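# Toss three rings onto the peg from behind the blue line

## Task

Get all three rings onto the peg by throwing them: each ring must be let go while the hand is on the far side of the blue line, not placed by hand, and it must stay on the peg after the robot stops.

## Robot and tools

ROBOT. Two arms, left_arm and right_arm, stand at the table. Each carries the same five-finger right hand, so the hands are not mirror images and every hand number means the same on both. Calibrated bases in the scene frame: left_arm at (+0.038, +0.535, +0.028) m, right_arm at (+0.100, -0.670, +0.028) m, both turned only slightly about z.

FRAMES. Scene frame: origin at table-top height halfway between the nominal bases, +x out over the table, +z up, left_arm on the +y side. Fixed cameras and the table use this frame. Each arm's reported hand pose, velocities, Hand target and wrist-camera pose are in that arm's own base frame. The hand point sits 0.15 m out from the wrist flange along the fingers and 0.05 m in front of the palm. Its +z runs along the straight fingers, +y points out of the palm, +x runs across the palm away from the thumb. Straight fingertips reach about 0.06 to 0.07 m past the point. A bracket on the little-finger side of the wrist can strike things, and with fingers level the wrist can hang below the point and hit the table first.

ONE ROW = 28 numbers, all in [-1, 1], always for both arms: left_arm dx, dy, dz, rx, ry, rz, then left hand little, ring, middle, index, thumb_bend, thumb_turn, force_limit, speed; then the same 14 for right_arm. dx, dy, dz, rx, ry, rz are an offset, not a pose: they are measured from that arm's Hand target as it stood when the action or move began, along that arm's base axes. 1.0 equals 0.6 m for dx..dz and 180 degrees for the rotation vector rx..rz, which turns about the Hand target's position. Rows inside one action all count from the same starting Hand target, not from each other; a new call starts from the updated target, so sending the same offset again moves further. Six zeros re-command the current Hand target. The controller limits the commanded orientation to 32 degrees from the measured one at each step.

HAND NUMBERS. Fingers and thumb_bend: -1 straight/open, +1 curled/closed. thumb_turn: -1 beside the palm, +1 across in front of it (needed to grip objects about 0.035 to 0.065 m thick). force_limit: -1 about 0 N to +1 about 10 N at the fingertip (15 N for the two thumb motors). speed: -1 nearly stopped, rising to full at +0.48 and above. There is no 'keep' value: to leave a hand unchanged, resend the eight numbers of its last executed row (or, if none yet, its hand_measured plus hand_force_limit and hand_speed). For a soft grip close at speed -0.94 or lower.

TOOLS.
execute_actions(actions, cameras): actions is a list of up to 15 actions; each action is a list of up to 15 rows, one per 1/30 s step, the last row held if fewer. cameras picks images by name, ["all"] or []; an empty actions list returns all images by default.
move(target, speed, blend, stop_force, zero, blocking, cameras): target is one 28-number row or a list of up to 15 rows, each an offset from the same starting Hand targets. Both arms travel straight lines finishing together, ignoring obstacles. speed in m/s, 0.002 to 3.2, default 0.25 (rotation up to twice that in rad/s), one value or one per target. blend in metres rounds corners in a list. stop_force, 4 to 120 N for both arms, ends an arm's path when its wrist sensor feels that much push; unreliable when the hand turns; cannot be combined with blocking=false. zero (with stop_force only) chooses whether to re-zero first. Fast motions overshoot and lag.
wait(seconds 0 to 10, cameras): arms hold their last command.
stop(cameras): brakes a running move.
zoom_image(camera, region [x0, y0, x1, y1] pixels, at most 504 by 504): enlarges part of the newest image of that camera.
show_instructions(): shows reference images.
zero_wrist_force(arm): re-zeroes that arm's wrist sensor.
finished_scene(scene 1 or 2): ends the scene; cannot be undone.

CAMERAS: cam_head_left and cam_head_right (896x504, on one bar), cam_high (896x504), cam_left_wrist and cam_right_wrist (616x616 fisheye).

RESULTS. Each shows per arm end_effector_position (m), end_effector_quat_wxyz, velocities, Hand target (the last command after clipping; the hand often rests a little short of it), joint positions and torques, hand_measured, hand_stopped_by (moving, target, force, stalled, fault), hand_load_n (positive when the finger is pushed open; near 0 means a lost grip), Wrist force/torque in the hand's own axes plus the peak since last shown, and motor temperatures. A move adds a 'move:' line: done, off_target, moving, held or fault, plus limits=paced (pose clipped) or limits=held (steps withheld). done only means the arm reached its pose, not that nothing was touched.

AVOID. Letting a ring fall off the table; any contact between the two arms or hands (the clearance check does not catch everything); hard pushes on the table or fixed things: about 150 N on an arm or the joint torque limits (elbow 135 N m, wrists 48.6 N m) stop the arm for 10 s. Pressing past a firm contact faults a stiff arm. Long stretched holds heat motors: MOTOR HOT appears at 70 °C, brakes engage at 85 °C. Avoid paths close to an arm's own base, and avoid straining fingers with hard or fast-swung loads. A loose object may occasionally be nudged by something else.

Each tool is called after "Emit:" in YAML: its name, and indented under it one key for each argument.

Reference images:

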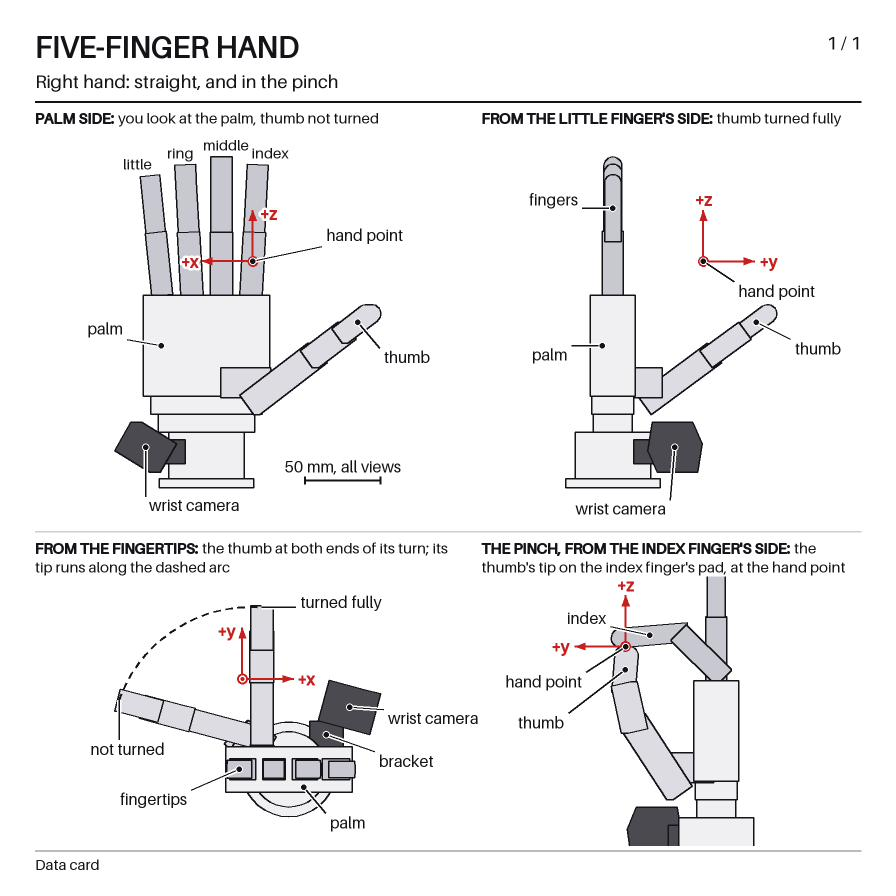

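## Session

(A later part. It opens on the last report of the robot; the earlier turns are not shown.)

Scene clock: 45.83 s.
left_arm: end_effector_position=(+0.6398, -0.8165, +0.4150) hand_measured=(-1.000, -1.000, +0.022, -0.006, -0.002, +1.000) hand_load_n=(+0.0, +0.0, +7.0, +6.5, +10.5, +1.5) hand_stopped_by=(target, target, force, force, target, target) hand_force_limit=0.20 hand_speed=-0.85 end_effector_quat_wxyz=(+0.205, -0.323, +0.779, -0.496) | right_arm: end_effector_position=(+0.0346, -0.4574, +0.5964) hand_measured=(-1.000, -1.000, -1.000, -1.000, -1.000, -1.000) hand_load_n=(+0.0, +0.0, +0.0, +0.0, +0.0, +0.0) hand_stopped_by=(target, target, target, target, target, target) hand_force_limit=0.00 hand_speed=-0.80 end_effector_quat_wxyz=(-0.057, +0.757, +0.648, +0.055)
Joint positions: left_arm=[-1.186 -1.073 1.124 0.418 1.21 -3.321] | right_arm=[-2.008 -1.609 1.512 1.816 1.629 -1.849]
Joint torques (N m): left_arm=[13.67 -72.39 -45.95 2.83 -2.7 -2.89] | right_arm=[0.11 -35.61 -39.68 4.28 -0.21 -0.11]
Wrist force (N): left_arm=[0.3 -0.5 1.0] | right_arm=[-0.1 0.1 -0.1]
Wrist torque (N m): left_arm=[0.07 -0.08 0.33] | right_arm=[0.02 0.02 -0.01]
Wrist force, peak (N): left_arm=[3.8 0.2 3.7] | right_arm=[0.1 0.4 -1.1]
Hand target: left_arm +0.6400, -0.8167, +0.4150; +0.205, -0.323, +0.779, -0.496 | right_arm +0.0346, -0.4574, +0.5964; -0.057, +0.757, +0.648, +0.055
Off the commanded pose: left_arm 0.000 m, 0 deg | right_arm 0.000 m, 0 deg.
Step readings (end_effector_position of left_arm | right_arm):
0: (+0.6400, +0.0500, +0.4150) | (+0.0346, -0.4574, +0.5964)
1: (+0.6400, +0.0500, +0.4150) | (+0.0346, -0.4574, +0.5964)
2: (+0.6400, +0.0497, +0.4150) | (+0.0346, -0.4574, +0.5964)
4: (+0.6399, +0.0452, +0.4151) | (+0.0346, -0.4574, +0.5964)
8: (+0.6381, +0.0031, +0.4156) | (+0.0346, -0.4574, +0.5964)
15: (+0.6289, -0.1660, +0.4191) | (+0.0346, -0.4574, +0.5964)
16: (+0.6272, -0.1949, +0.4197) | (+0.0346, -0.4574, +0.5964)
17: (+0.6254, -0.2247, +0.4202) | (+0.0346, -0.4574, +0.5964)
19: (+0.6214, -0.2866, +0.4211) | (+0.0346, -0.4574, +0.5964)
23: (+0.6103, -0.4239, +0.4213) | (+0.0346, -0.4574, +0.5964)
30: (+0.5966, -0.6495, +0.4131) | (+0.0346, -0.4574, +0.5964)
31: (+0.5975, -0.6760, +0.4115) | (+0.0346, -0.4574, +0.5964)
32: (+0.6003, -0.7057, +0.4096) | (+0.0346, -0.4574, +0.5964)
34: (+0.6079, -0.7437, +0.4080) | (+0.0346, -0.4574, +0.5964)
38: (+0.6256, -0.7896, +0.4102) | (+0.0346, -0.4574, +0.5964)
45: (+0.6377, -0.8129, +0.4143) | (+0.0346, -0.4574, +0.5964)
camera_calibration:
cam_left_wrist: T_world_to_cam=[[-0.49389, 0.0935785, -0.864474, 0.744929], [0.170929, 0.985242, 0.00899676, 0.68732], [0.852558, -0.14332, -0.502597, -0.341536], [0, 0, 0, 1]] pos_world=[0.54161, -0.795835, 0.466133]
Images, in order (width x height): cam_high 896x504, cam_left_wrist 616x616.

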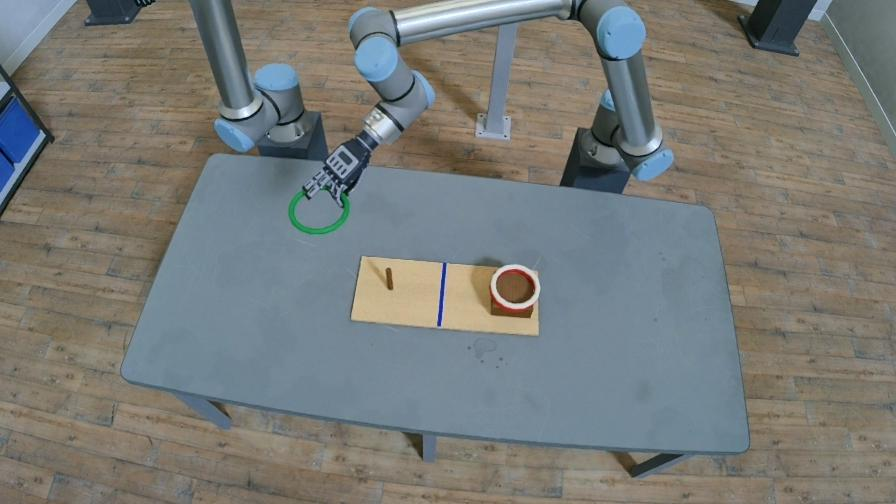

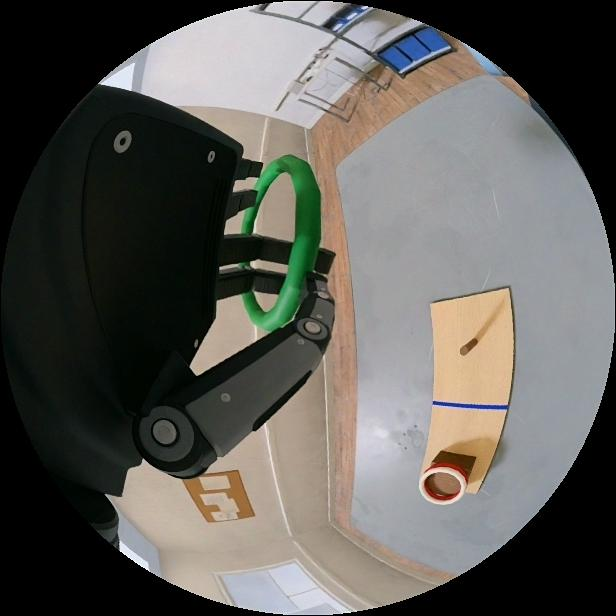

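Emit:
move:
  target: [0,0.75,0,0,0,0, -1,-1,0.4,0.4,0.0,1, 0.2,-0.85, 0,0,0,0,0,0, -1,-1,-1,-1,-1,-1,0.0,-0.8]
  speed: 0.4

Emit:
move:
  target: [0,0.6653,0,0,0,0, -1,-1,0.4,0.4,0.0,1, 0.2,-0.85, 0,0,0,0,0,0, -1,-1,-1,-1,-1,-1,0.0,-0.8]
  speed: 0.4
  cameras: ["cam_left_wrist", "cam_high"]

Emit:
zoom_image:
  camera: "cam_left_wrist"
  region: [220, 140, 400, 350]

Scene clock: 48.43 s.
left_arm: end_effector_position=(+0.6400, -0.3669, +0.4150) hand_measured=(-1.000, -1.000, +0.022, -0.006, -0.002, +1.000) hand_load_n=(+0.0, +0.0, +6.5, +6.5, +10.5, +1.0) hand_stopped_by=(target, target, force, force, target, target) hand_force_limit=0.20 hand_speed=-0.85 end_effector_quat_wxyz=(+0.205, -0.323, +0.779, -0.496) | right_arm: end_effector_position=(+0.0346, -0.4574, +0.5964) hand_measured=(-1.000, -1.000, -1.000, -1.000, -1.000, -1.000) hand_load_n=(+0.0, +0.0, +0.0, +0.0, +0.0, +0.0) hand_stopped_by=(target, target, target, target, target, target) hand_force_limit=0.00 hand_speed=-0.80 end_effector_quat_wxyz=(-0.057, +0.757, +0.648, +0.055)
Joint positions: left_arm=[-0.809 -1.604 1.783 0.259 1.55 -3.153] | right_arm=[-2.008 -1.609 1.512 1.816 1.629 -1.849]
Joint torques (N m): left_arm=[14.28 -56.66 -32.77 -0.17 1.8 2.49] | right_arm=[1.27 -37.13 -39.36 4.32 -0.1 0.13]
Wrist force (N): left_arm=[0.1 0.2 1.7] | right_arm=[0.1 -0.2 -0.3]
Wrist torque (N m): left_arm=[0.12 -0.09 -0.01] | right_arm=[-0.01 0.00 -0.01]
Wrist force, peak (N): left_arm=[2.2 -0.5 2.3] | right_arm=[0.0 -0.2 -0.9]
Hand target: left_arm +0.6400, -0.3667, +0.4150; +0.205, -0.323, +0.779, -0.496 | right_arm +0.0346, -0.4574, +0.5964; -0.057, +0.757, +0.648, +0.055
Off the commanded pose: left_arm 0.000 m, 0 deg | right_arm 0.000 m, 0 deg.
move: done

Scene clock: 50.27 s.
left_arm: end_effector_position=(+0.6399, +0.0324, +0.4150) hand_measured=(-1.000, -1.000, +0.022, -0.006, -0.002, +1.000) hand_load_n=(-0.5, +0.0, +6.5, +6.5, +10.5, +1.5) hand_stopped_by=(target, target, force, force, target, target) hand_force_limit=0.20 hand_speed=-0.85 end_effector_quat_wxyz=(+0.205, -0.323, +0.779, -0.496) | right_arm: end_effector_position=(+0.0346, -0.4574, +0.5964) hand_measured=(-1.000, -1.000, -1.000, -1.000, -1.000, -1.000) hand_load_n=(+0.0, +0.0, +0.0, +0.0, +0.0, +0.0) hand_stopped_by=(target, target, target, target, target, target) hand_force_limit=0.00 hand_speed=-0.80 end_effector_quat_wxyz=(-0.057, +0.757, +0.648, +0.055)
Joint positions: left_arm=[-0.022 -1.627 1.819 0.383 2.248 -2.758] | right_arm=[-2.008 -1.609 1.512 1.816 1.629 -1.849]
Joint torques (N m): left_arm=[15.57 -25.05 -46.42 3.01 2.74 2.21] | right_arm=[-2.62 -36.11 -39.33 4.59 0.14 0.28]
Wrist force (N): left_arm=[0.5 0.5 1.3] | right_arm=[0.0 -0.1 -0.3]
Wrist torque (N m): left_arm=[0.19 -0.17 0.04] | right_arm=[0.00 0.01 -0.02]
Wrist force, peak (N): left_arm=[1.5 -0.3 2.6] | right_arm=[-0.3 0.0 -1.1]
Hand target: left_arm +0.6400, +0.0325, +0.4150; +0.205, -0.323, +0.779, -0.496 | right_arm +0.0346, -0.4574, +0.5964; -0.057, +0.757, +0.648, +0.055
Off the commanded pose: left_arm 0.000 m, 0 deg | right_arm 0.000 m, 0 deg.
move: done
camera_calibration:
cam_left_wrist: T_world_to_cam=[[-0.494236, 0.0938303, -0.864249, 0.665704], [0.170622, 0.985292, 0.00939835, -0.148998], [0.852419, -0.142815, -0.502977, -0.219691], [0, 0, 0, 1]] pos_world=[0.541706, 0.0529683, 0.466235]
Images, in order (width x height): cam_high 896x504, cam_left_wrist 616x616.

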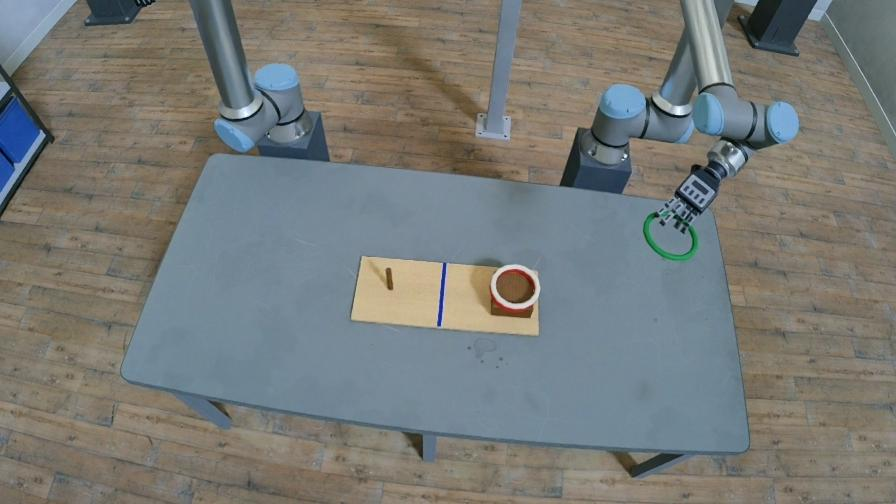

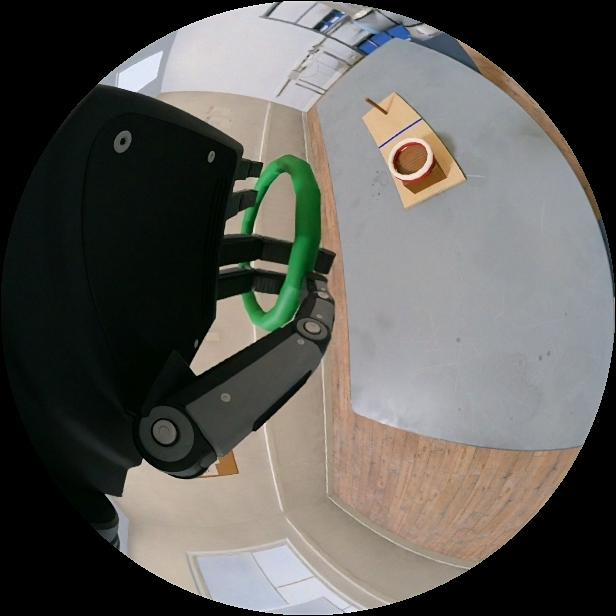

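Scaled by 2.400 from the camera's 616x616 image, which has a finer 880x880 frame.

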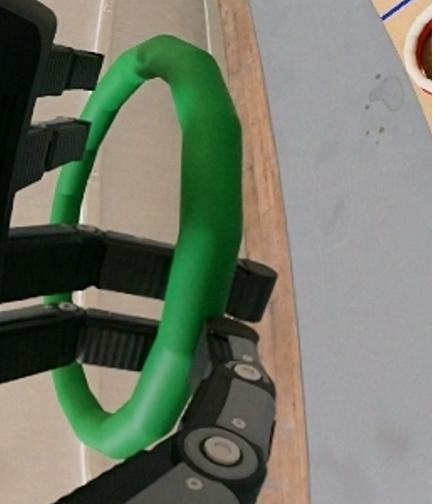

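Emit:
execute_actions:
  actions:
    - [[0,-0.0046,0,0,0,0,-1,-1,0.4,0.4,0,1,0.2,-0.85,0,0,0,0,0,0,-1,-1,-1,-1,-1,-1,0,-0.8],[0,-0.0185,0,0,0,0,-1,-1,0.4,0.4,0,1,0.2,-0.85,0,0,0,0,0,0,-1,-1,-1,-1,-1,-1,0,-0.8],[0,-0.0417,0,0,0,0,-1,-1,0.4,0.4,0,1,0.2,-0.85,0,0,0,0,0,0,-1,-1,-1,-1,-1,-1,0,-0.8],[0,-0.0741,0,0,0,0,-1,-1,0.4,0.4,0,1,0.2,-0.85,0,0,0,0,0,0,-1,-1,-1,-1,-1,-1,0,-0.8],[0,-0.1157,0,0,0,0,-1,-1,0.4,0.4,0,1,0.2,-0.85,0,0,0,0,0,0,-1,-1,-1,-1,-1,-1,0,-0.8],[0,-0.1667,0,0,0,0,-1,-1,0.4,0.4,0,1,0.2,-0.85,0,0,0,0,0,0,-1,-1,-1,-1,-1,-1,0,-0.8],[0,-0.2222,0,0,0,0,-1,-1,0.4,0.4,0,1,0.2,-0.85,0,0,0,0,0,0,-1,-1,-1,-1,-1,-1,0,-0.8],[0,-0.2778,0,0,0,0,-1,-1,0.4,0.4,0,1,0.2,-0.85,0,0,0,0,0,0,-1,-1,-1,-1,-1,-1,0,-0.8],[0,-0.3333,0,0,0,0,-1,-1,0.4,0.4,0,1,0.2,-0.85,0,0,0,0,0,0,-1,-1,-1,-1,-1,-1,0,-0.8],[0,-0.3889,0,0,0,0,-1,-1,0.4,0.4,0,1,0.2,-0.85,0,0,0,0,0,0,-1,-1,-1,-1,-1,-1,0,-0.8],[0,-0.4444,0,0,0,0,-1,-1,0.4,0.4,0,1,0.2,-0.85,0,0,0,0,0,0,-1,-1,-1,-1,-1,-1,0,-0.8],[0,-0.5,0,0,0,0,-1,-1,0.4,0.4,0,1,0.2,-0.85,0,0,0,0,0,0,-1,-1,-1,-1,-1,-1,0,-0.8],[0,-0.5556,0,0,0,0,-1,-1,0.4,0.4,0,1,0.2,-0.85,0,0,0,0,0,0,-1,-1,-1,-1,-1,-1,0,-0.8],[0,-0.6111,0,0,0,0,-1,-1,0.4,0.4,0,1,0.2,-0.85,0,0,0,0,0,0,-1,-1,-1,-1,-1,-1,0,-0.8],[0,-0.6667,0,0,0,0,-1,-1,0.4,0.4,0,1,0.2,-0.85,0,0,0,0,0,0,-1,-1,-1,-1,-1,-1,0,-0.8]]
    - [[0,-0.0556,0,0,0,0,-1,-1,0.4,0.4,0,1,0.2,-0.85,0,0,0,0,0,0,-1,-1,-1,-1,-1,-1,0,-0.8],[0,-0.1111,0,0,0,0,-1,-1,0.4,0.4,0,1,0.2,-0.85,0,0,0,0,0,0,-1,-1,-1,-1,-1,-1,0,-0.8],[0,-0.1667,0,0,0,0,-1,-1,0.4,0.4,0,1,0.2,-0.85,0,0,0,0,0,0,-1,-1,-1,-1,-1,-1,0,-0.8],[0,-0.2222,0,0,0,0,-1,-1,0.4,0.4,0,1,0.2,-0.85,0,0,0,0,0,0,-1,-1,-1,-1,-1,-1,0,-0.8],[0,-0.2778,0,0,0,0,-1,-1,-1,-1,0,1,0.2,0.6,0,0,0,0,0,0,-1,-1,-1,-1,-1,-1,0,-0.8],[0,-0.3333,0,0,0,0,-1,-1,-1,-1,0,1,0.2,0.6,0,0,0,0,0,0,-1,-1,-1,-1,-1,-1,0,-0.8],[0,-0.3889,0,0,0,0,-1,-1,-1,-1,0,1,0.2,0.6,0,0,0,0,0,0,-1,-1,-1,-1,-1,-1,0,-0.8],[0,-0.4444,0,0,0,0,-1,-1,-1,-1,0,1,0.2,0.6,0,0,0,0,0,0,-1,-1,-1,-1,-1,-1,0,-0.8],[0,-0.5,0,0,0,0,-1,-1,-1,-1,0,1,0.2,0.6,0,0,0,0,0,0,-1,-1,-1,-1,-1,-1,0,-0.8],[0,-0.5509,0,0,0,0,-1,-1,-1,-1,0,1,0.2,0.6,0,0,0,0,0,0,-1,-1,-1,-1,-1,-1,0,-0.8],[0,-0.5926,0,0,0,0,-1,-1,-1,-1,0,1,0.2,0.6,0,0,0,0,0,0,-1,-1,-1,-1,-1,-1,0,-0.8],[0,-0.625,0,0,0,0,-1,-1,-1,-1,0,1,0.2,0.6,0,0,0,0,0,0,-1,-1,-1,-1,-1,-1,0,-0.8],[0,-0.6481,0,0,0,0,-1,-1,-1,-1,0,1,0.2,0.6,0,0,0,0,0,0,-1,-1,-1,-1,-1,-1,0,-0.8],[0,-0.662,0,0,0,0,-1,-1,-1,-1,0,1,0.2,0.6,0,0,0,0,0,0,-1,-1,-1,-1,-1,-1,0,-0.8],[0,-0.6667,0,0,0,0,-1,-1,-1,-1,0,1,0.2,0.6,0,0,0,0,0,0,-1,-1,-1,-1,-1,-1,0,-0.8]]
  cameras: ["all"]

Scene clock: 53.03 s.
left_arm: end_effector_position=(+0.6184, -0.7485, +0.4086) hand_measured=(-1.000, -1.000, -1.000, -1.000, +0.000, +1.000) hand_load_n=(+0.0, +0.0, +0.0, +0.0, +0.0, +0.0) hand_stopped_by=(target, target, target, target, target, target) hand_force_limit=0.20 hand_speed=0.60 end_effector_quat_wxyz=(+0.204, -0.315, +0.774, -0.511) | right_arm: end_effector_position=(+0.0346, -0.4574, +0.5964) hand_measured=(-1.000, -1.000, -1.000, -1.000, -1.000, -1.000) hand_load_n=(+0.0, +0.0, +0.0, +0.0, +0.0, +0.0) hand_stopped_by=(target, target, target, target, target, target) hand_force_limit=0.00 hand_speed=-0.80 end_effector_quat_wxyz=(-0.057, +0.757, +0.648, +0.055)
Joint positions: left_arm=[-1.176 -1.208 1.34 0.301 1.231 -3.302] | right_arm=[-2.008 -1.609 1.512 1.816 1.629 -1.849]
Joint torques (N m): left_arm=[-16.65 -58.27 -46.94 2.85 -2.81 -2.92] | right_arm=[-0.95 -36.26 -39.33 4.22 0.1 -0.07]
Wrist force (N): left_arm=[0.4 -0.6 1.1] | right_arm=[-0.4 0.2 -0.7]
Wrist torque (N m): left_arm=[0.15 -0.09 0.35] | right_arm=[0.07 0.08 -0.03]
Wrist force, peak (N): left_arm=[3.1 -2.3 4.6] | right_arm=[0.1 0.4 -0.7]
Hand target: left_arm +0.6400, -0.7675, +0.4150; +0.205, -0.323, +0.779, -0.496 | right_arm +0.0346, -0.4574, +0.5964; -0.057, +0.757, +0.648, +0.055
Off the commanded pose: left_arm 0.029 m, 2 deg | right_arm 0.000 m, 0 deg.
Step readings (end_effector_position of left_arm | right_arm):
0: (+0.6400, +0.0325, +0.4150) | (+0.0346, -0.4574, +0.5964)
1: (+0.6400, +0.0325, +0.4150) | (+0.0346, -0.4574, +0.5964)
2: (+0.6400, +0.0322, +0.4150) | (+0.0346, -0.4574, +0.5964)
4: (+0.6399, +0.0279, +0.4151) | (+0.0346, -0.4574, +0.5964)
8: (+0.6382, -0.0138, +0.4157) | (+0.0346, -0.4574, +0.5964)
15: (+0.6289, -0.1832, +0.4191) | (+0.0346, -0.4574, +0.5964)
16: (+0.6272, -0.2122, +0.4197) | (+0.0346, -0.4574, +0.5964)
17: (+0.6253, -0.2421, +0.4202) | (+0.0346, -0.4574, +0.5964)
19: (+0.6204, -0.3122, +0.4210) | (+0.0346, -0.4574, +0.5964)
23: (+0.6095, -0.4412, +0.4208) | (+0.0346, -0.4574, +0.5964)
30: (+0.6011, -0.6553, +0.4124) | (+0.0346, -0.4574, +0.5964)
camera_calibration:
cam_left_wrist: T_world_to_cam=[[-0.477052, 0.0794886, -0.875273, 0.705892], [0.186809, 0.982315, -0.0126073, 0.620886], [0.858792, -0.169524, -0.483465, -0.347954], [0, 0, 0, 1]] pos_world=[0.51958, -0.725003, 0.457452]

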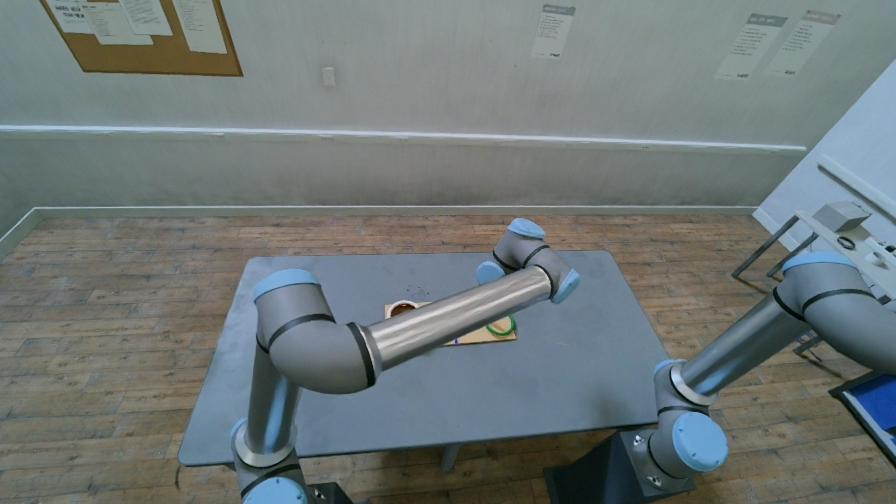

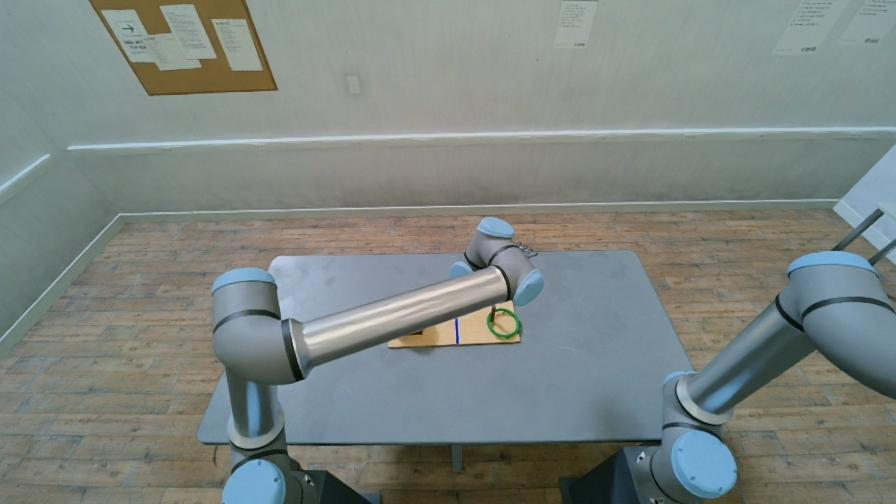

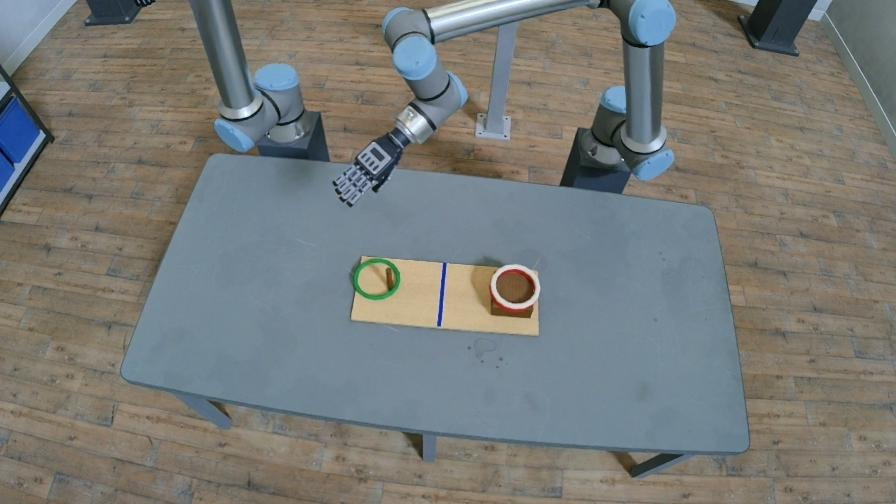

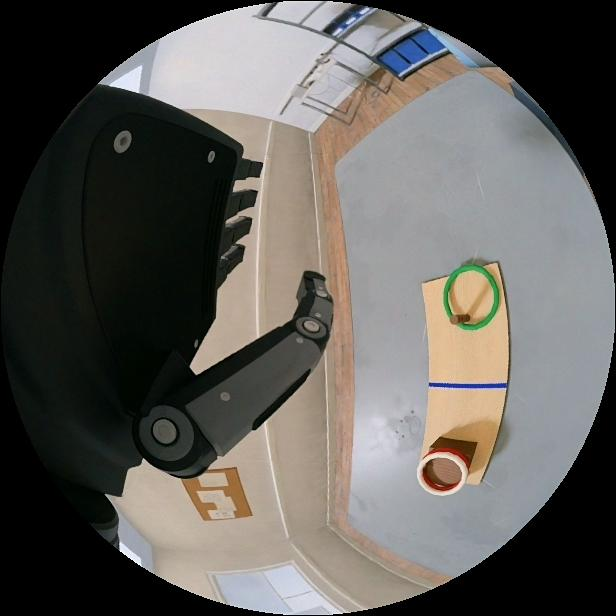

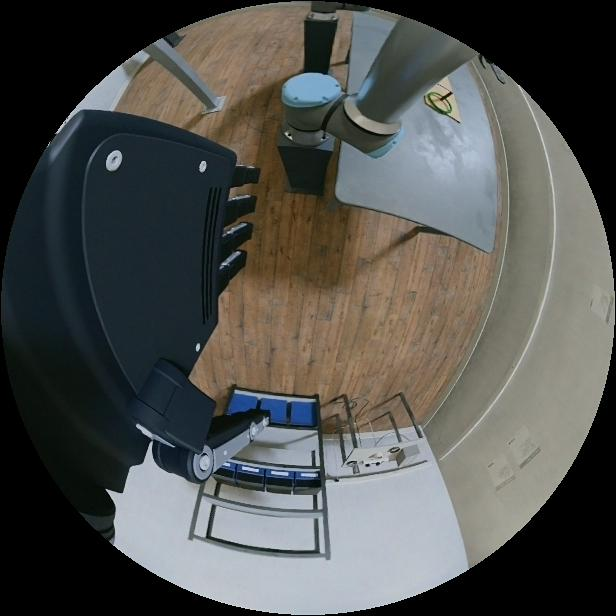

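Emit:
zoom_image:
  camera: "cam_high"
  region: [330, 230, 460, 330]

Emit:
zoom_image:
  camera: "cam_left_wrist"
  region: [400, 240, 540, 400]

Scaled by 3.877 from the camera's 896x504 image, which has a finer 1280x720 frame.

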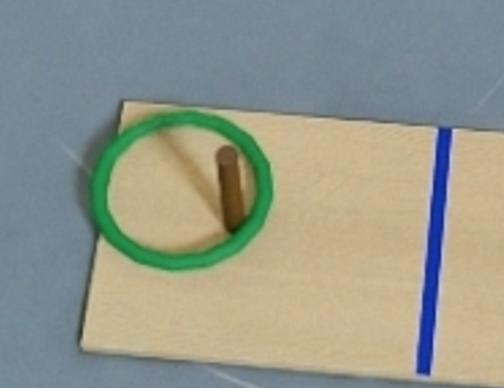

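Scaled by 3.150 from the camera's 616x616 image, which has a finer 880x880 frame.

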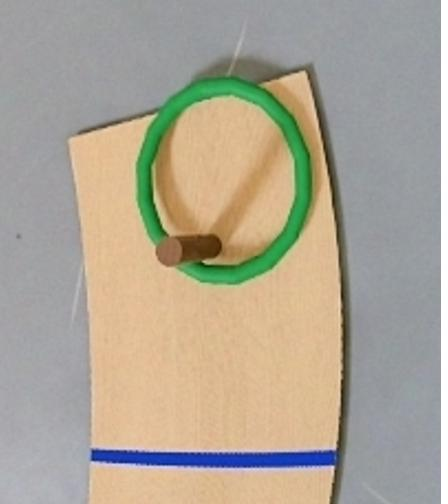

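Emit:
move:
  target: [-0.0458,0.7687,-0.3917,0,0,0, -1,-1,-1,-1,-0.3,1, 0.0,0.0, 0,0,0,0,0,0, -1,-1,-1,-1,-1,-1,0.0,-0.8]
  speed: 0.35
  cameras: ["cam_left_wrist", "cam_high", "cam_head_right"]

Emit:
zoom_image:
  camera: "cam_left_wrist"
  region: [290, 170, 460, 340]

Emit:
zoom_image:
  camera: "cam_head_right"
  region: [370, 270, 530, 370]

Scene clock: 55.87 s.
left_arm: end_effector_position=(+0.6125, -0.3064, +0.1801) hand_measured=(-1.000, -1.000, -1.000, -1.000, -0.300, +1.000) hand_load_n=(+0.0, +0.0, +0.0, +0.0, +0.0, +0.0) hand_stopped_by=(target, target, target, target, target, target) hand_force_limit=0.00 hand_speed=0.00 end_effector_quat_wxyz=(+0.205, -0.323, +0.779, -0.496) | right_arm: end_effector_position=(+0.0346, -0.4574, +0.5964) hand_measured=(-1.000, -1.000, -1.000, -1.000, -1.000, -1.000) hand_load_n=(+0.0, +0.0, +0.0, +0.0, -0.5, +0.0) hand_stopped_by=(target, target, target, target, target, target) hand_force_limit=0.00 hand_speed=-0.80 end_effector_quat_wxyz=(-0.057, +0.757, +0.648, +0.055)
Joint positions: left_arm=[-0.759 -1.527 2.156 -0.191 1.596 -3.132] | right_arm=[-2.008 -1.609 1.512 1.816 1.629 -1.849]
Joint torques (N m): left_arm=[15.16 -26.39 -25.36 -2.55 2 2.57] | right_arm=[0.84 -35.4 -39.06 4.26 -0.07 0.11]
Wrist force (N): left_arm=[0.6 -0.4 1.2] | right_arm=[0.4 -0.1 -0.3]
Wrist torque (N m): left_arm=[0.16 -0.15 0.03] | right_arm=[0.00 -0.05 0.02]
Wrist force, peak (N): left_arm=[1.4 -2.0 2.1] | right_arm=[0.3 0.5 -1.0]
Hand target: left_arm +0.6125, -0.3063, +0.1800; +0.205, -0.323, +0.779, -0.496 | right_arm +0.0346, -0.4574, +0.5964; -0.057, +0.757, +0.648, +0.055
Off the commanded pose: left_arm 0.000 m, 0 deg | right_arm 0.000 m, 0 deg.
move: done
camera_calibration:
cam_left_wrist: T_world_to_cam=[[-0.494221, 0.093878, -0.864253, 0.480897], [0.170731, 0.985273, 0.00939152, 0.191659], [0.852407, -0.142913, -0.50297, -0.362808], [0, 0, 0, 1]] pos_world=[0.514207, -0.285832, 0.231335]
Images, in order (width x height): cam_head_right 896x504, cam_high 896x504, cam_left_wrist 616x616.

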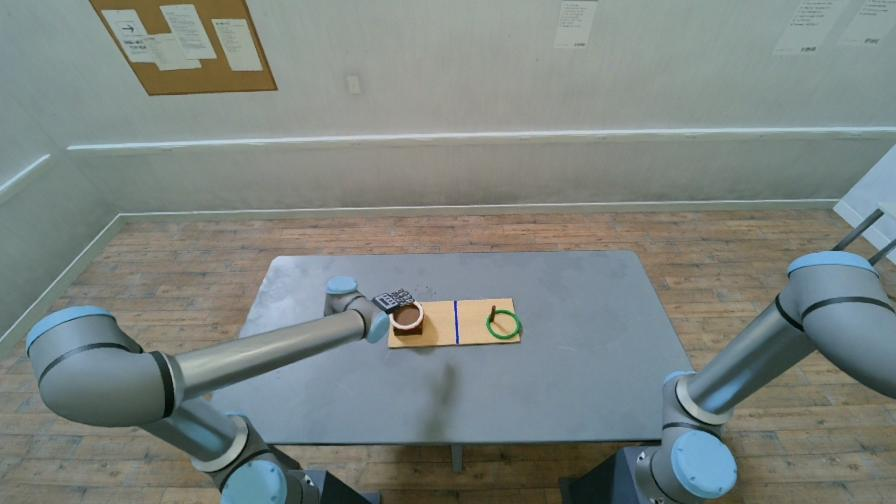

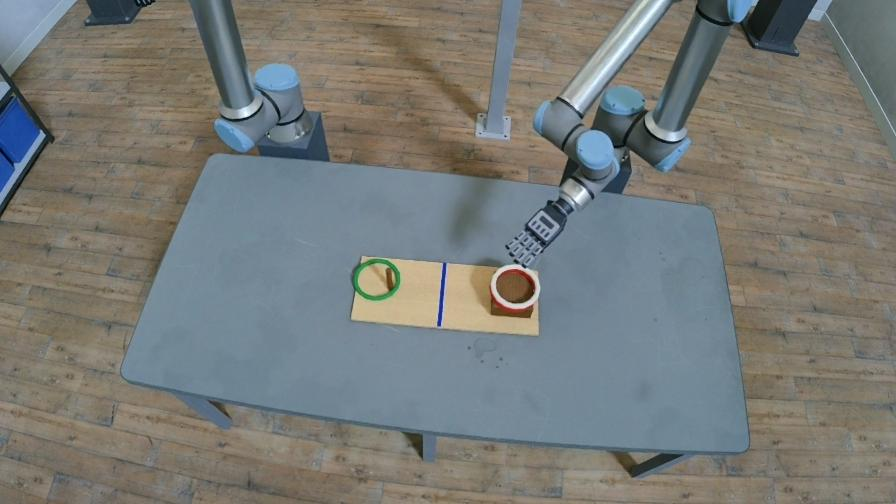

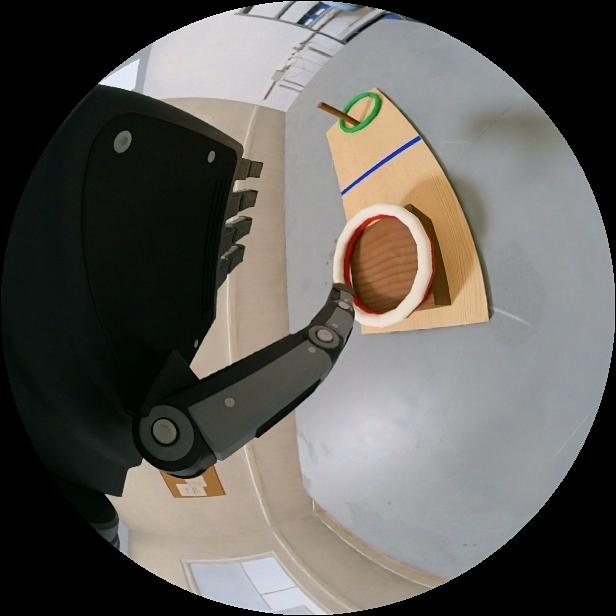

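Scaled by 2.965 from the camera's 616x616 image, which has a finer 880x880 frame.

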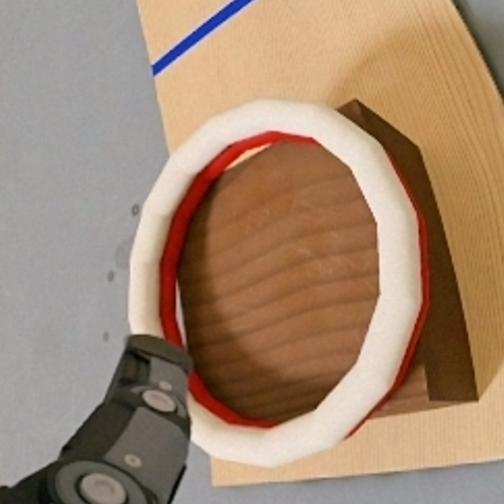

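Scaled by 3.150 from the camera's 896x504 image, which has a finer 1280x720 frame.

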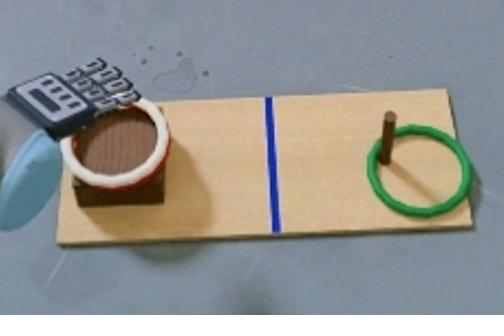

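Emit:
move:
  target: [0,0,-0.2083,0,0,0, -1,-1,-1,-1,-0.3,1, 0.0,0.0, 0,0,0,0,0,0, -1,-1,-1,-1,-1,-1,0.0,-0.8]
  speed: 0.1
  stop_force: 5

Emit:
move:
  target: [0,0,0,0,0,0, -1,-1,-0.35,-0.35,-0.3,1, 0.0,-0.3, 0,0,0,0,0,0, -1,-1,-1,-1,-1,-1,0.0,-0.8]

Emit:
move:
  target: [0,0,0,0,0,0, -1,-1,-0.35,-0.35,0.0,1, 0.0,-0.8, 0,0,0,0,0,0, -1,-1,-1,-1,-1,-1,0.0,-0.8]
  cameras: ["cam_left_wrist", "cam_high"]

Emit:
zoom_image:
  camera: "cam_left_wrist"
  region: [220, 140, 400, 350]

Scene clock: 58.90 s.
left_arm: end_effector_position=(+0.6125, -0.3063, +0.0550) hand_measured=(-1.000, -1.000, -1.000, -1.000, -0.300, +1.000) hand_load_n=(+0.0, +0.0, +0.0, +0.0, +0.0, +0.0) hand_stopped_by=(target, target, target, target, target, target) hand_force_limit=0.00 hand_speed=0.00 end_effector_quat_wxyz=(+0.205, -0.323, +0.779, -0.496) | right_arm: end_effector_position=(+0.0346, -0.4574, +0.5964) hand_measured=(-1.000, -1.000, -1.000, -1.000, -1.000, -1.000) hand_load_n=(+0.0, +0.0, +0.0, +0.0, +0.0, +0.0) hand_stopped_by=(target, target, target, target, target, target) hand_force_limit=0.00 hand_speed=-0.80 end_effector_quat_wxyz=(-0.057, +0.757, +0.648, +0.055)
Joint positions: left_arm=[-0.758 -1.352 2.251 -0.461 1.596 -3.132] | right_arm=[-2.008 -1.609 1.512 1.816 1.629 -1.849]
Joint torques (N m): left_arm=[14.24 -32.87 -18.13 -2.88 2.18 2.64] | right_arm=[-0.13 -35.78 -39.17 4.47 0.04 -0.05]
Wrist force (N): left_arm=[0.3 -0.6 1.1] | right_arm=[0.0 0.4 -0.6]
Wrist torque (N m): left_arm=[0.15 -0.11 0.00] | right_arm=[0.10 0.02 0.00]
Wrist force, peak (N): left_arm=[0.4 -0.9 1.1] | right_arm=[-0.4 -0.3 -0.7]
Hand target: left_arm +0.6125, -0.3063, +0.0550; +0.205, -0.323, +0.779, -0.496 | right_arm +0.0346, -0.4574, +0.5964; -0.057, +0.757, +0.648, +0.055
Off the commanded pose: left_arm 0.000 m, 0 deg | right_arm 0.000 m, 0 deg.
move: done

Scene clock: 59.53 s.
left_arm: end_effector_position=(+0.6125, -0.3063, +0.0550) hand_measured=(-1.000, -1.000, -0.352, -0.350, -0.300, +1.000) hand_load_n=(+0.0, +0.0, +5.5, +0.0, +0.0, +0.0) hand_stopped_by=(target, target, force, target, target, target) hand_force_limit=0.00 hand_speed=-0.30 end_effector_quat_wxyz=(+0.205, -0.323, +0.779, -0.496) | right_arm: end_effector_position=(+0.0346, -0.4574, +0.5964) hand_measured=(-1.000, -1.000, -1.000, -1.000, -1.000, -1.000) hand_load_n=(+0.0, +0.0, -0.5, +0.0, +0.0, +0.0) hand_stopped_by=(target, target, target, target, target, target) hand_force_limit=0.00 hand_speed=-0.80 end_effector_quat_wxyz=(-0.057, +0.757, +0.648, +0.055)
Joint positions: left_arm=[-0.758 -1.352 2.251 -0.461 1.596 -3.132] | right_arm=[-2.008 -1.609 1.512 1.816 1.629 -1.849]
Joint torques (N m): left_arm=[13.44 -33.03 -20.18 0.61 2.11 2.61] | right_arm=[-1.01 -34.56 -39.39 4.56 0.01 -0.01]
Wrist force (N): left_arm=[0.2 -6.6 1.9] | right_arm=[0.2 0.3 0.0]
Wrist torque (N m): left_arm=[0.46 -0.10 -0.12] | right_arm=[0.04 -0.03 0.01]
Wrist force, peak (N): left_arm=[0.3 -6.6 2.2] | right_arm=[0.4 0.4 -0.6]
Hand target: left_arm +0.6125, -0.3063, +0.0550; +0.205, -0.323, +0.779, -0.496 | right_arm +0.0346, -0.4574, +0.5964; -0.057, +0.757, +0.648, +0.055
Off the commanded pose: left_arm 0.000 m, 0 deg | right_arm 0.000 m, 0 deg.
move: done

Scene clock: 60.83 s.
left_arm: end_effector_position=(+0.6125, -0.3063, +0.0550) hand_measured=(-1.000, -1.000, -0.352, -0.350, +0.000, +1.000) hand_load_n=(+0.0, +0.0, +6.0, +0.0, +0.5, +0.0) hand_stopped_by=(target, target, force, target, target, target) hand_force_limit=0.00 hand_speed=-0.80 end_effector_quat_wxyz=(+0.205, -0.323, +0.779, -0.496) | right_arm: end_effector_position=(+0.0346, -0.4574, +0.5964) hand_measured=(-1.000, -1.000, -1.000, -1.000, -1.000, -1.000) hand_load_n=(+0.0, +0.0, +0.0, +0.0, +0.0, +0.0) hand_stopped_by=(target, target, target, target, target, target) hand_force_limit=0.00 hand_speed=-0.80 end_effector_quat_wxyz=(-0.057, +0.757, +0.648, +0.055)
Joint positions: left_arm=[-0.758 -1.352 2.251 -0.461 1.596 -3.132] | right_arm=[-2.008 -1.609 1.512 1.816 1.629 -1.849]
Joint torques (N m): left_arm=[12.47 -33.87 -23.04 4.71 1.94 2.16] | right_arm=[-0.27 -36.41 -38.96 4.54 -0.01 0.13]
Wrist force (N): left_arm=[0.5 -6.5 2.1] | right_arm=[0.3 0.0 -0.3]
Wrist torque (N m): left_arm=[0.48 -0.14 -0.11] | right_arm=[0.02 -0.04 0.01]
Wrist force, peak (N): left_arm=[0.3 -6.7 2.2] | right_arm=[-0.5 0.5 -0.7]
Hand target: left_arm +0.6125, -0.3063, +0.0550; +0.205, -0.323, +0.779, -0.496 | right_arm +0.0346, -0.4574, +0.5964; -0.057, +0.757, +0.648, +0.055
Off the commanded pose: left_arm 0.000 m, 0 deg | right_arm 0.000 m, 0 deg.
move: done
camera_calibration:
cam_left_wrist: T_world_to_cam=[[-0.494263, 0.0938844, -0.864228, 0.37279], [0.170744, 0.985271, 0.00938287, 0.192729], [0.852379, -0.142924, -0.503013, -0.425699], [0, 0, 0, 1]] pos_world=[0.514206, -0.285732, 0.106235]
Images, in order (width x height): cam_high 896x504, cam_left_wrist 616x616.

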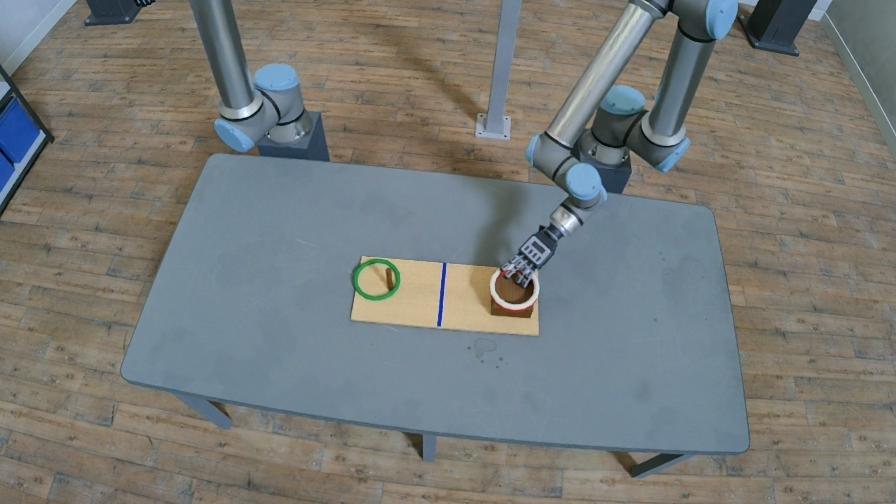

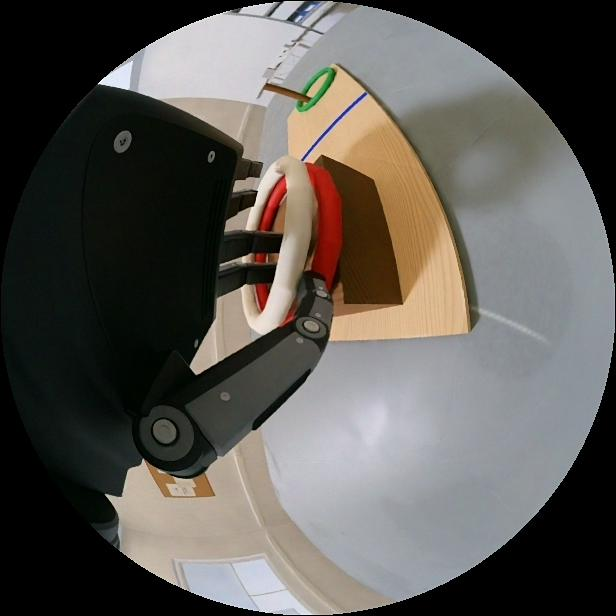

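Scaled by 2.400 from the camera's 616x616 image, which has a finer 880x880 frame.

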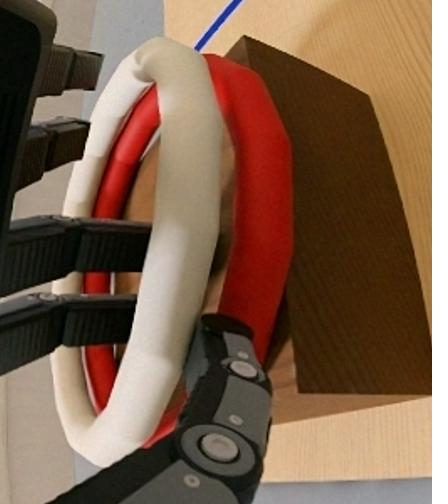

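Emit:
move:
  target: [0,0,0,0,0,0, -1,-1,-1,-1,-0.3,1, 0.0,-0.3, 0,0,0,0,0,0, -1,-1,-1,-1,-1,-1,0.0,-0.8]

Emit:
move:
  target: [-0.0008,0.0022,0.0917,-0.0589,-0.0589,0, -1,-1,-1,-1,-0.3,1, 0.0,-0.3, 0,0,0,0,0,0, -1,-1,-1,-1,-1,-1,0.0,-0.8]
  speed: 0.15
  cameras: ["cam_left_wrist", "cam_high"]

Emit:
zoom_image:
  camera: "cam_left_wrist"
  region: [200, 140, 440, 380]

Scene clock: 62.80 s.
left_arm: end_effector_position=(+0.6125, -0.3063, +0.0550) hand_measured=(-1.000, -1.000, -1.000, -1.000, -0.300, +1.000) hand_load_n=(+0.0, +0.0, -0.5, +0.0, +0.0, +0.0) hand_stopped_by=(target, target, target, target, target, target) hand_force_limit=0.00 hand_speed=-0.30 end_effector_quat_wxyz=(+0.205, -0.323, +0.779, -0.496) | right_arm: end_effector_position=(+0.0346, -0.4574, +0.5964) hand_measured=(-1.000, -1.000, -1.000, -1.000, -1.000, -1.000) hand_load_n=(+0.0, +0.0, +0.0, +0.0, +0.0, +0.0) hand_stopped_by=(target, target, target, target, target, target) hand_force_limit=0.00 hand_speed=-0.80 end_effector_quat_wxyz=(-0.057, +0.757, +0.648, +0.055)
Joint positions: left_arm=[-0.758 -1.352 2.251 -0.461 1.596 -3.132] | right_arm=[-2.008 -1.609 1.512 1.816 1.629 -1.849]
Joint torques (N m): left_arm=[12.06 -36.83 -27.06 -2.83 1.52 1.67] | right_arm=[-0.3 -35.43 -39.12 4.48 0.04 -0.2]
Wrist force (N): left_arm=[0.2 -0.3 1.0] | right_arm=[-0.1 0.0 -0.3]
Wrist torque (N m): left_arm=[0.19 -0.08 0.00] | right_arm=[0.02 0.02 0.00]
Wrist force, peak (N): left_arm=[0.2 -6.8 2.1] | right_arm=[-0.2 -0.3 -0.9]
Hand target: left_arm +0.6125, -0.3063, +0.0550; +0.205, -0.323, +0.779, -0.496 | right_arm +0.0346, -0.4574, +0.5964; -0.057, +0.757, +0.648, +0.055
Off the commanded pose: left_arm 0.000 m, 0 deg | right_arm 0.000 m, 0 deg.
move: done

Scene clock: 64.30 s.
left_arm: end_effector_position=(+0.6120, -0.3050, +0.1100) hand_measured=(-1.000, -1.000, -1.000, -1.000, -0.300, +1.000) hand_load_n=(-0.5, +0.0, +0.0, +0.0, +0.0, +0.0) hand_stopped_by=(target, target, target, target, target, target) hand_force_limit=0.00 hand_speed=-0.30 end_effector_quat_wxyz=(+0.245, -0.294, +0.708, -0.594) | right_arm: end_effector_position=(+0.0346, -0.4574, +0.5964) hand_measured=(-1.000, -1.000, -1.000, -1.000, -1.000, -1.000) hand_load_n=(+0.0, +0.0, +0.0, +0.0, +0.0, -0.5) hand_stopped_by=(target, target, target, target, target, target) hand_force_limit=0.00 hand_speed=-0.80 end_effector_quat_wxyz=(-0.057, +0.757, +0.648, +0.055)
Joint positions: left_arm=[-0.754 -1.446 2.366 -0.743 1.602 -3.138] | right_arm=[-2.008 -1.609 1.512 1.816 1.629 -1.849]
Joint torques (N m): left_arm=[14.6 -55.78 -19.14 -4.54 1.42 -2.84] | right_arm=[2.3 -37.99 -39.91 4.39 -0.28 0.21]
Wrist force (N): left_arm=[0.5 -0.4 1.1] | right_arm=[0.1 0.1 -0.6]
Wrist torque (N m): left_arm=[0.21 -0.11 0.38] | right_arm=[0.06 0.00 0.00]
Wrist force, peak (N): left_arm=[0.2 -0.5 1.3] | right_arm=[-0.3 -0.2 -0.8]
Hand target: left_arm +0.6120, -0.3050, +0.1101; +0.245, -0.294, +0.708, -0.594 | right_arm +0.0346, -0.4574, +0.5964; -0.057, +0.757, +0.648, +0.055
Off the commanded pose: left_arm 0.000 m, 0 deg | right_arm 0.000 m, 0 deg.
move: done
camera_calibration:
cam_left_wrist: T_world_to_cam=[[-0.326271, -0.0740111, -0.942374, 0.274516], [0.182927, 0.973142, -0.139761, 0.196201], [0.927408, -0.217986, -0.303969, -0.488163], [0, 0, 0, 1]] pos_world=[0.506402, -0.277027, 0.137732]
Images, in order (width x height): cam_high 896x504, cam_left_wrist 616x616.

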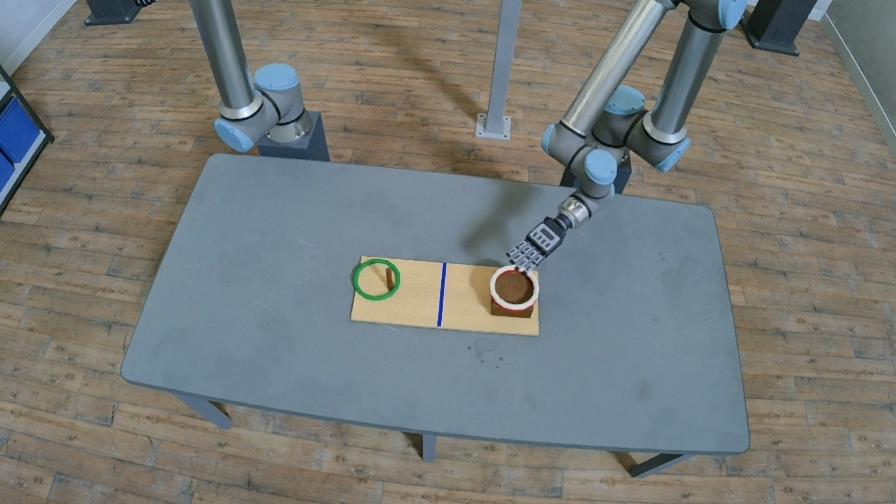

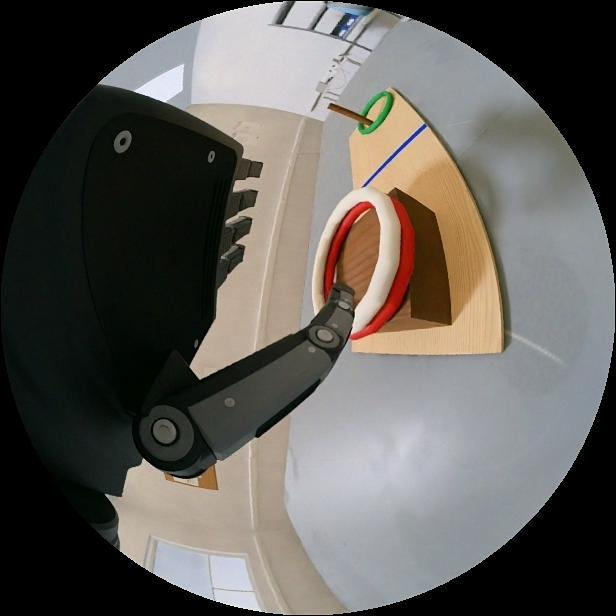

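Scaled by 2.100 from the camera's 616x616 image, which has a finer 880x880 frame.

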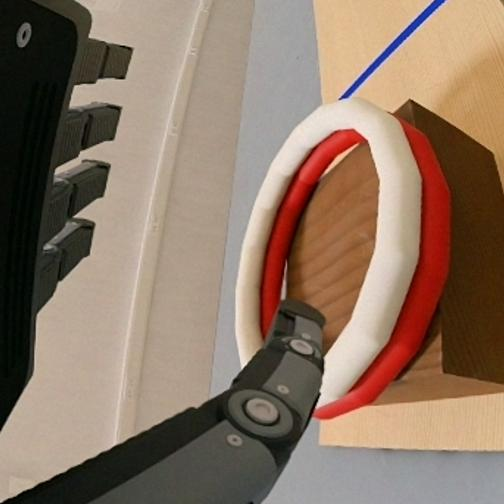

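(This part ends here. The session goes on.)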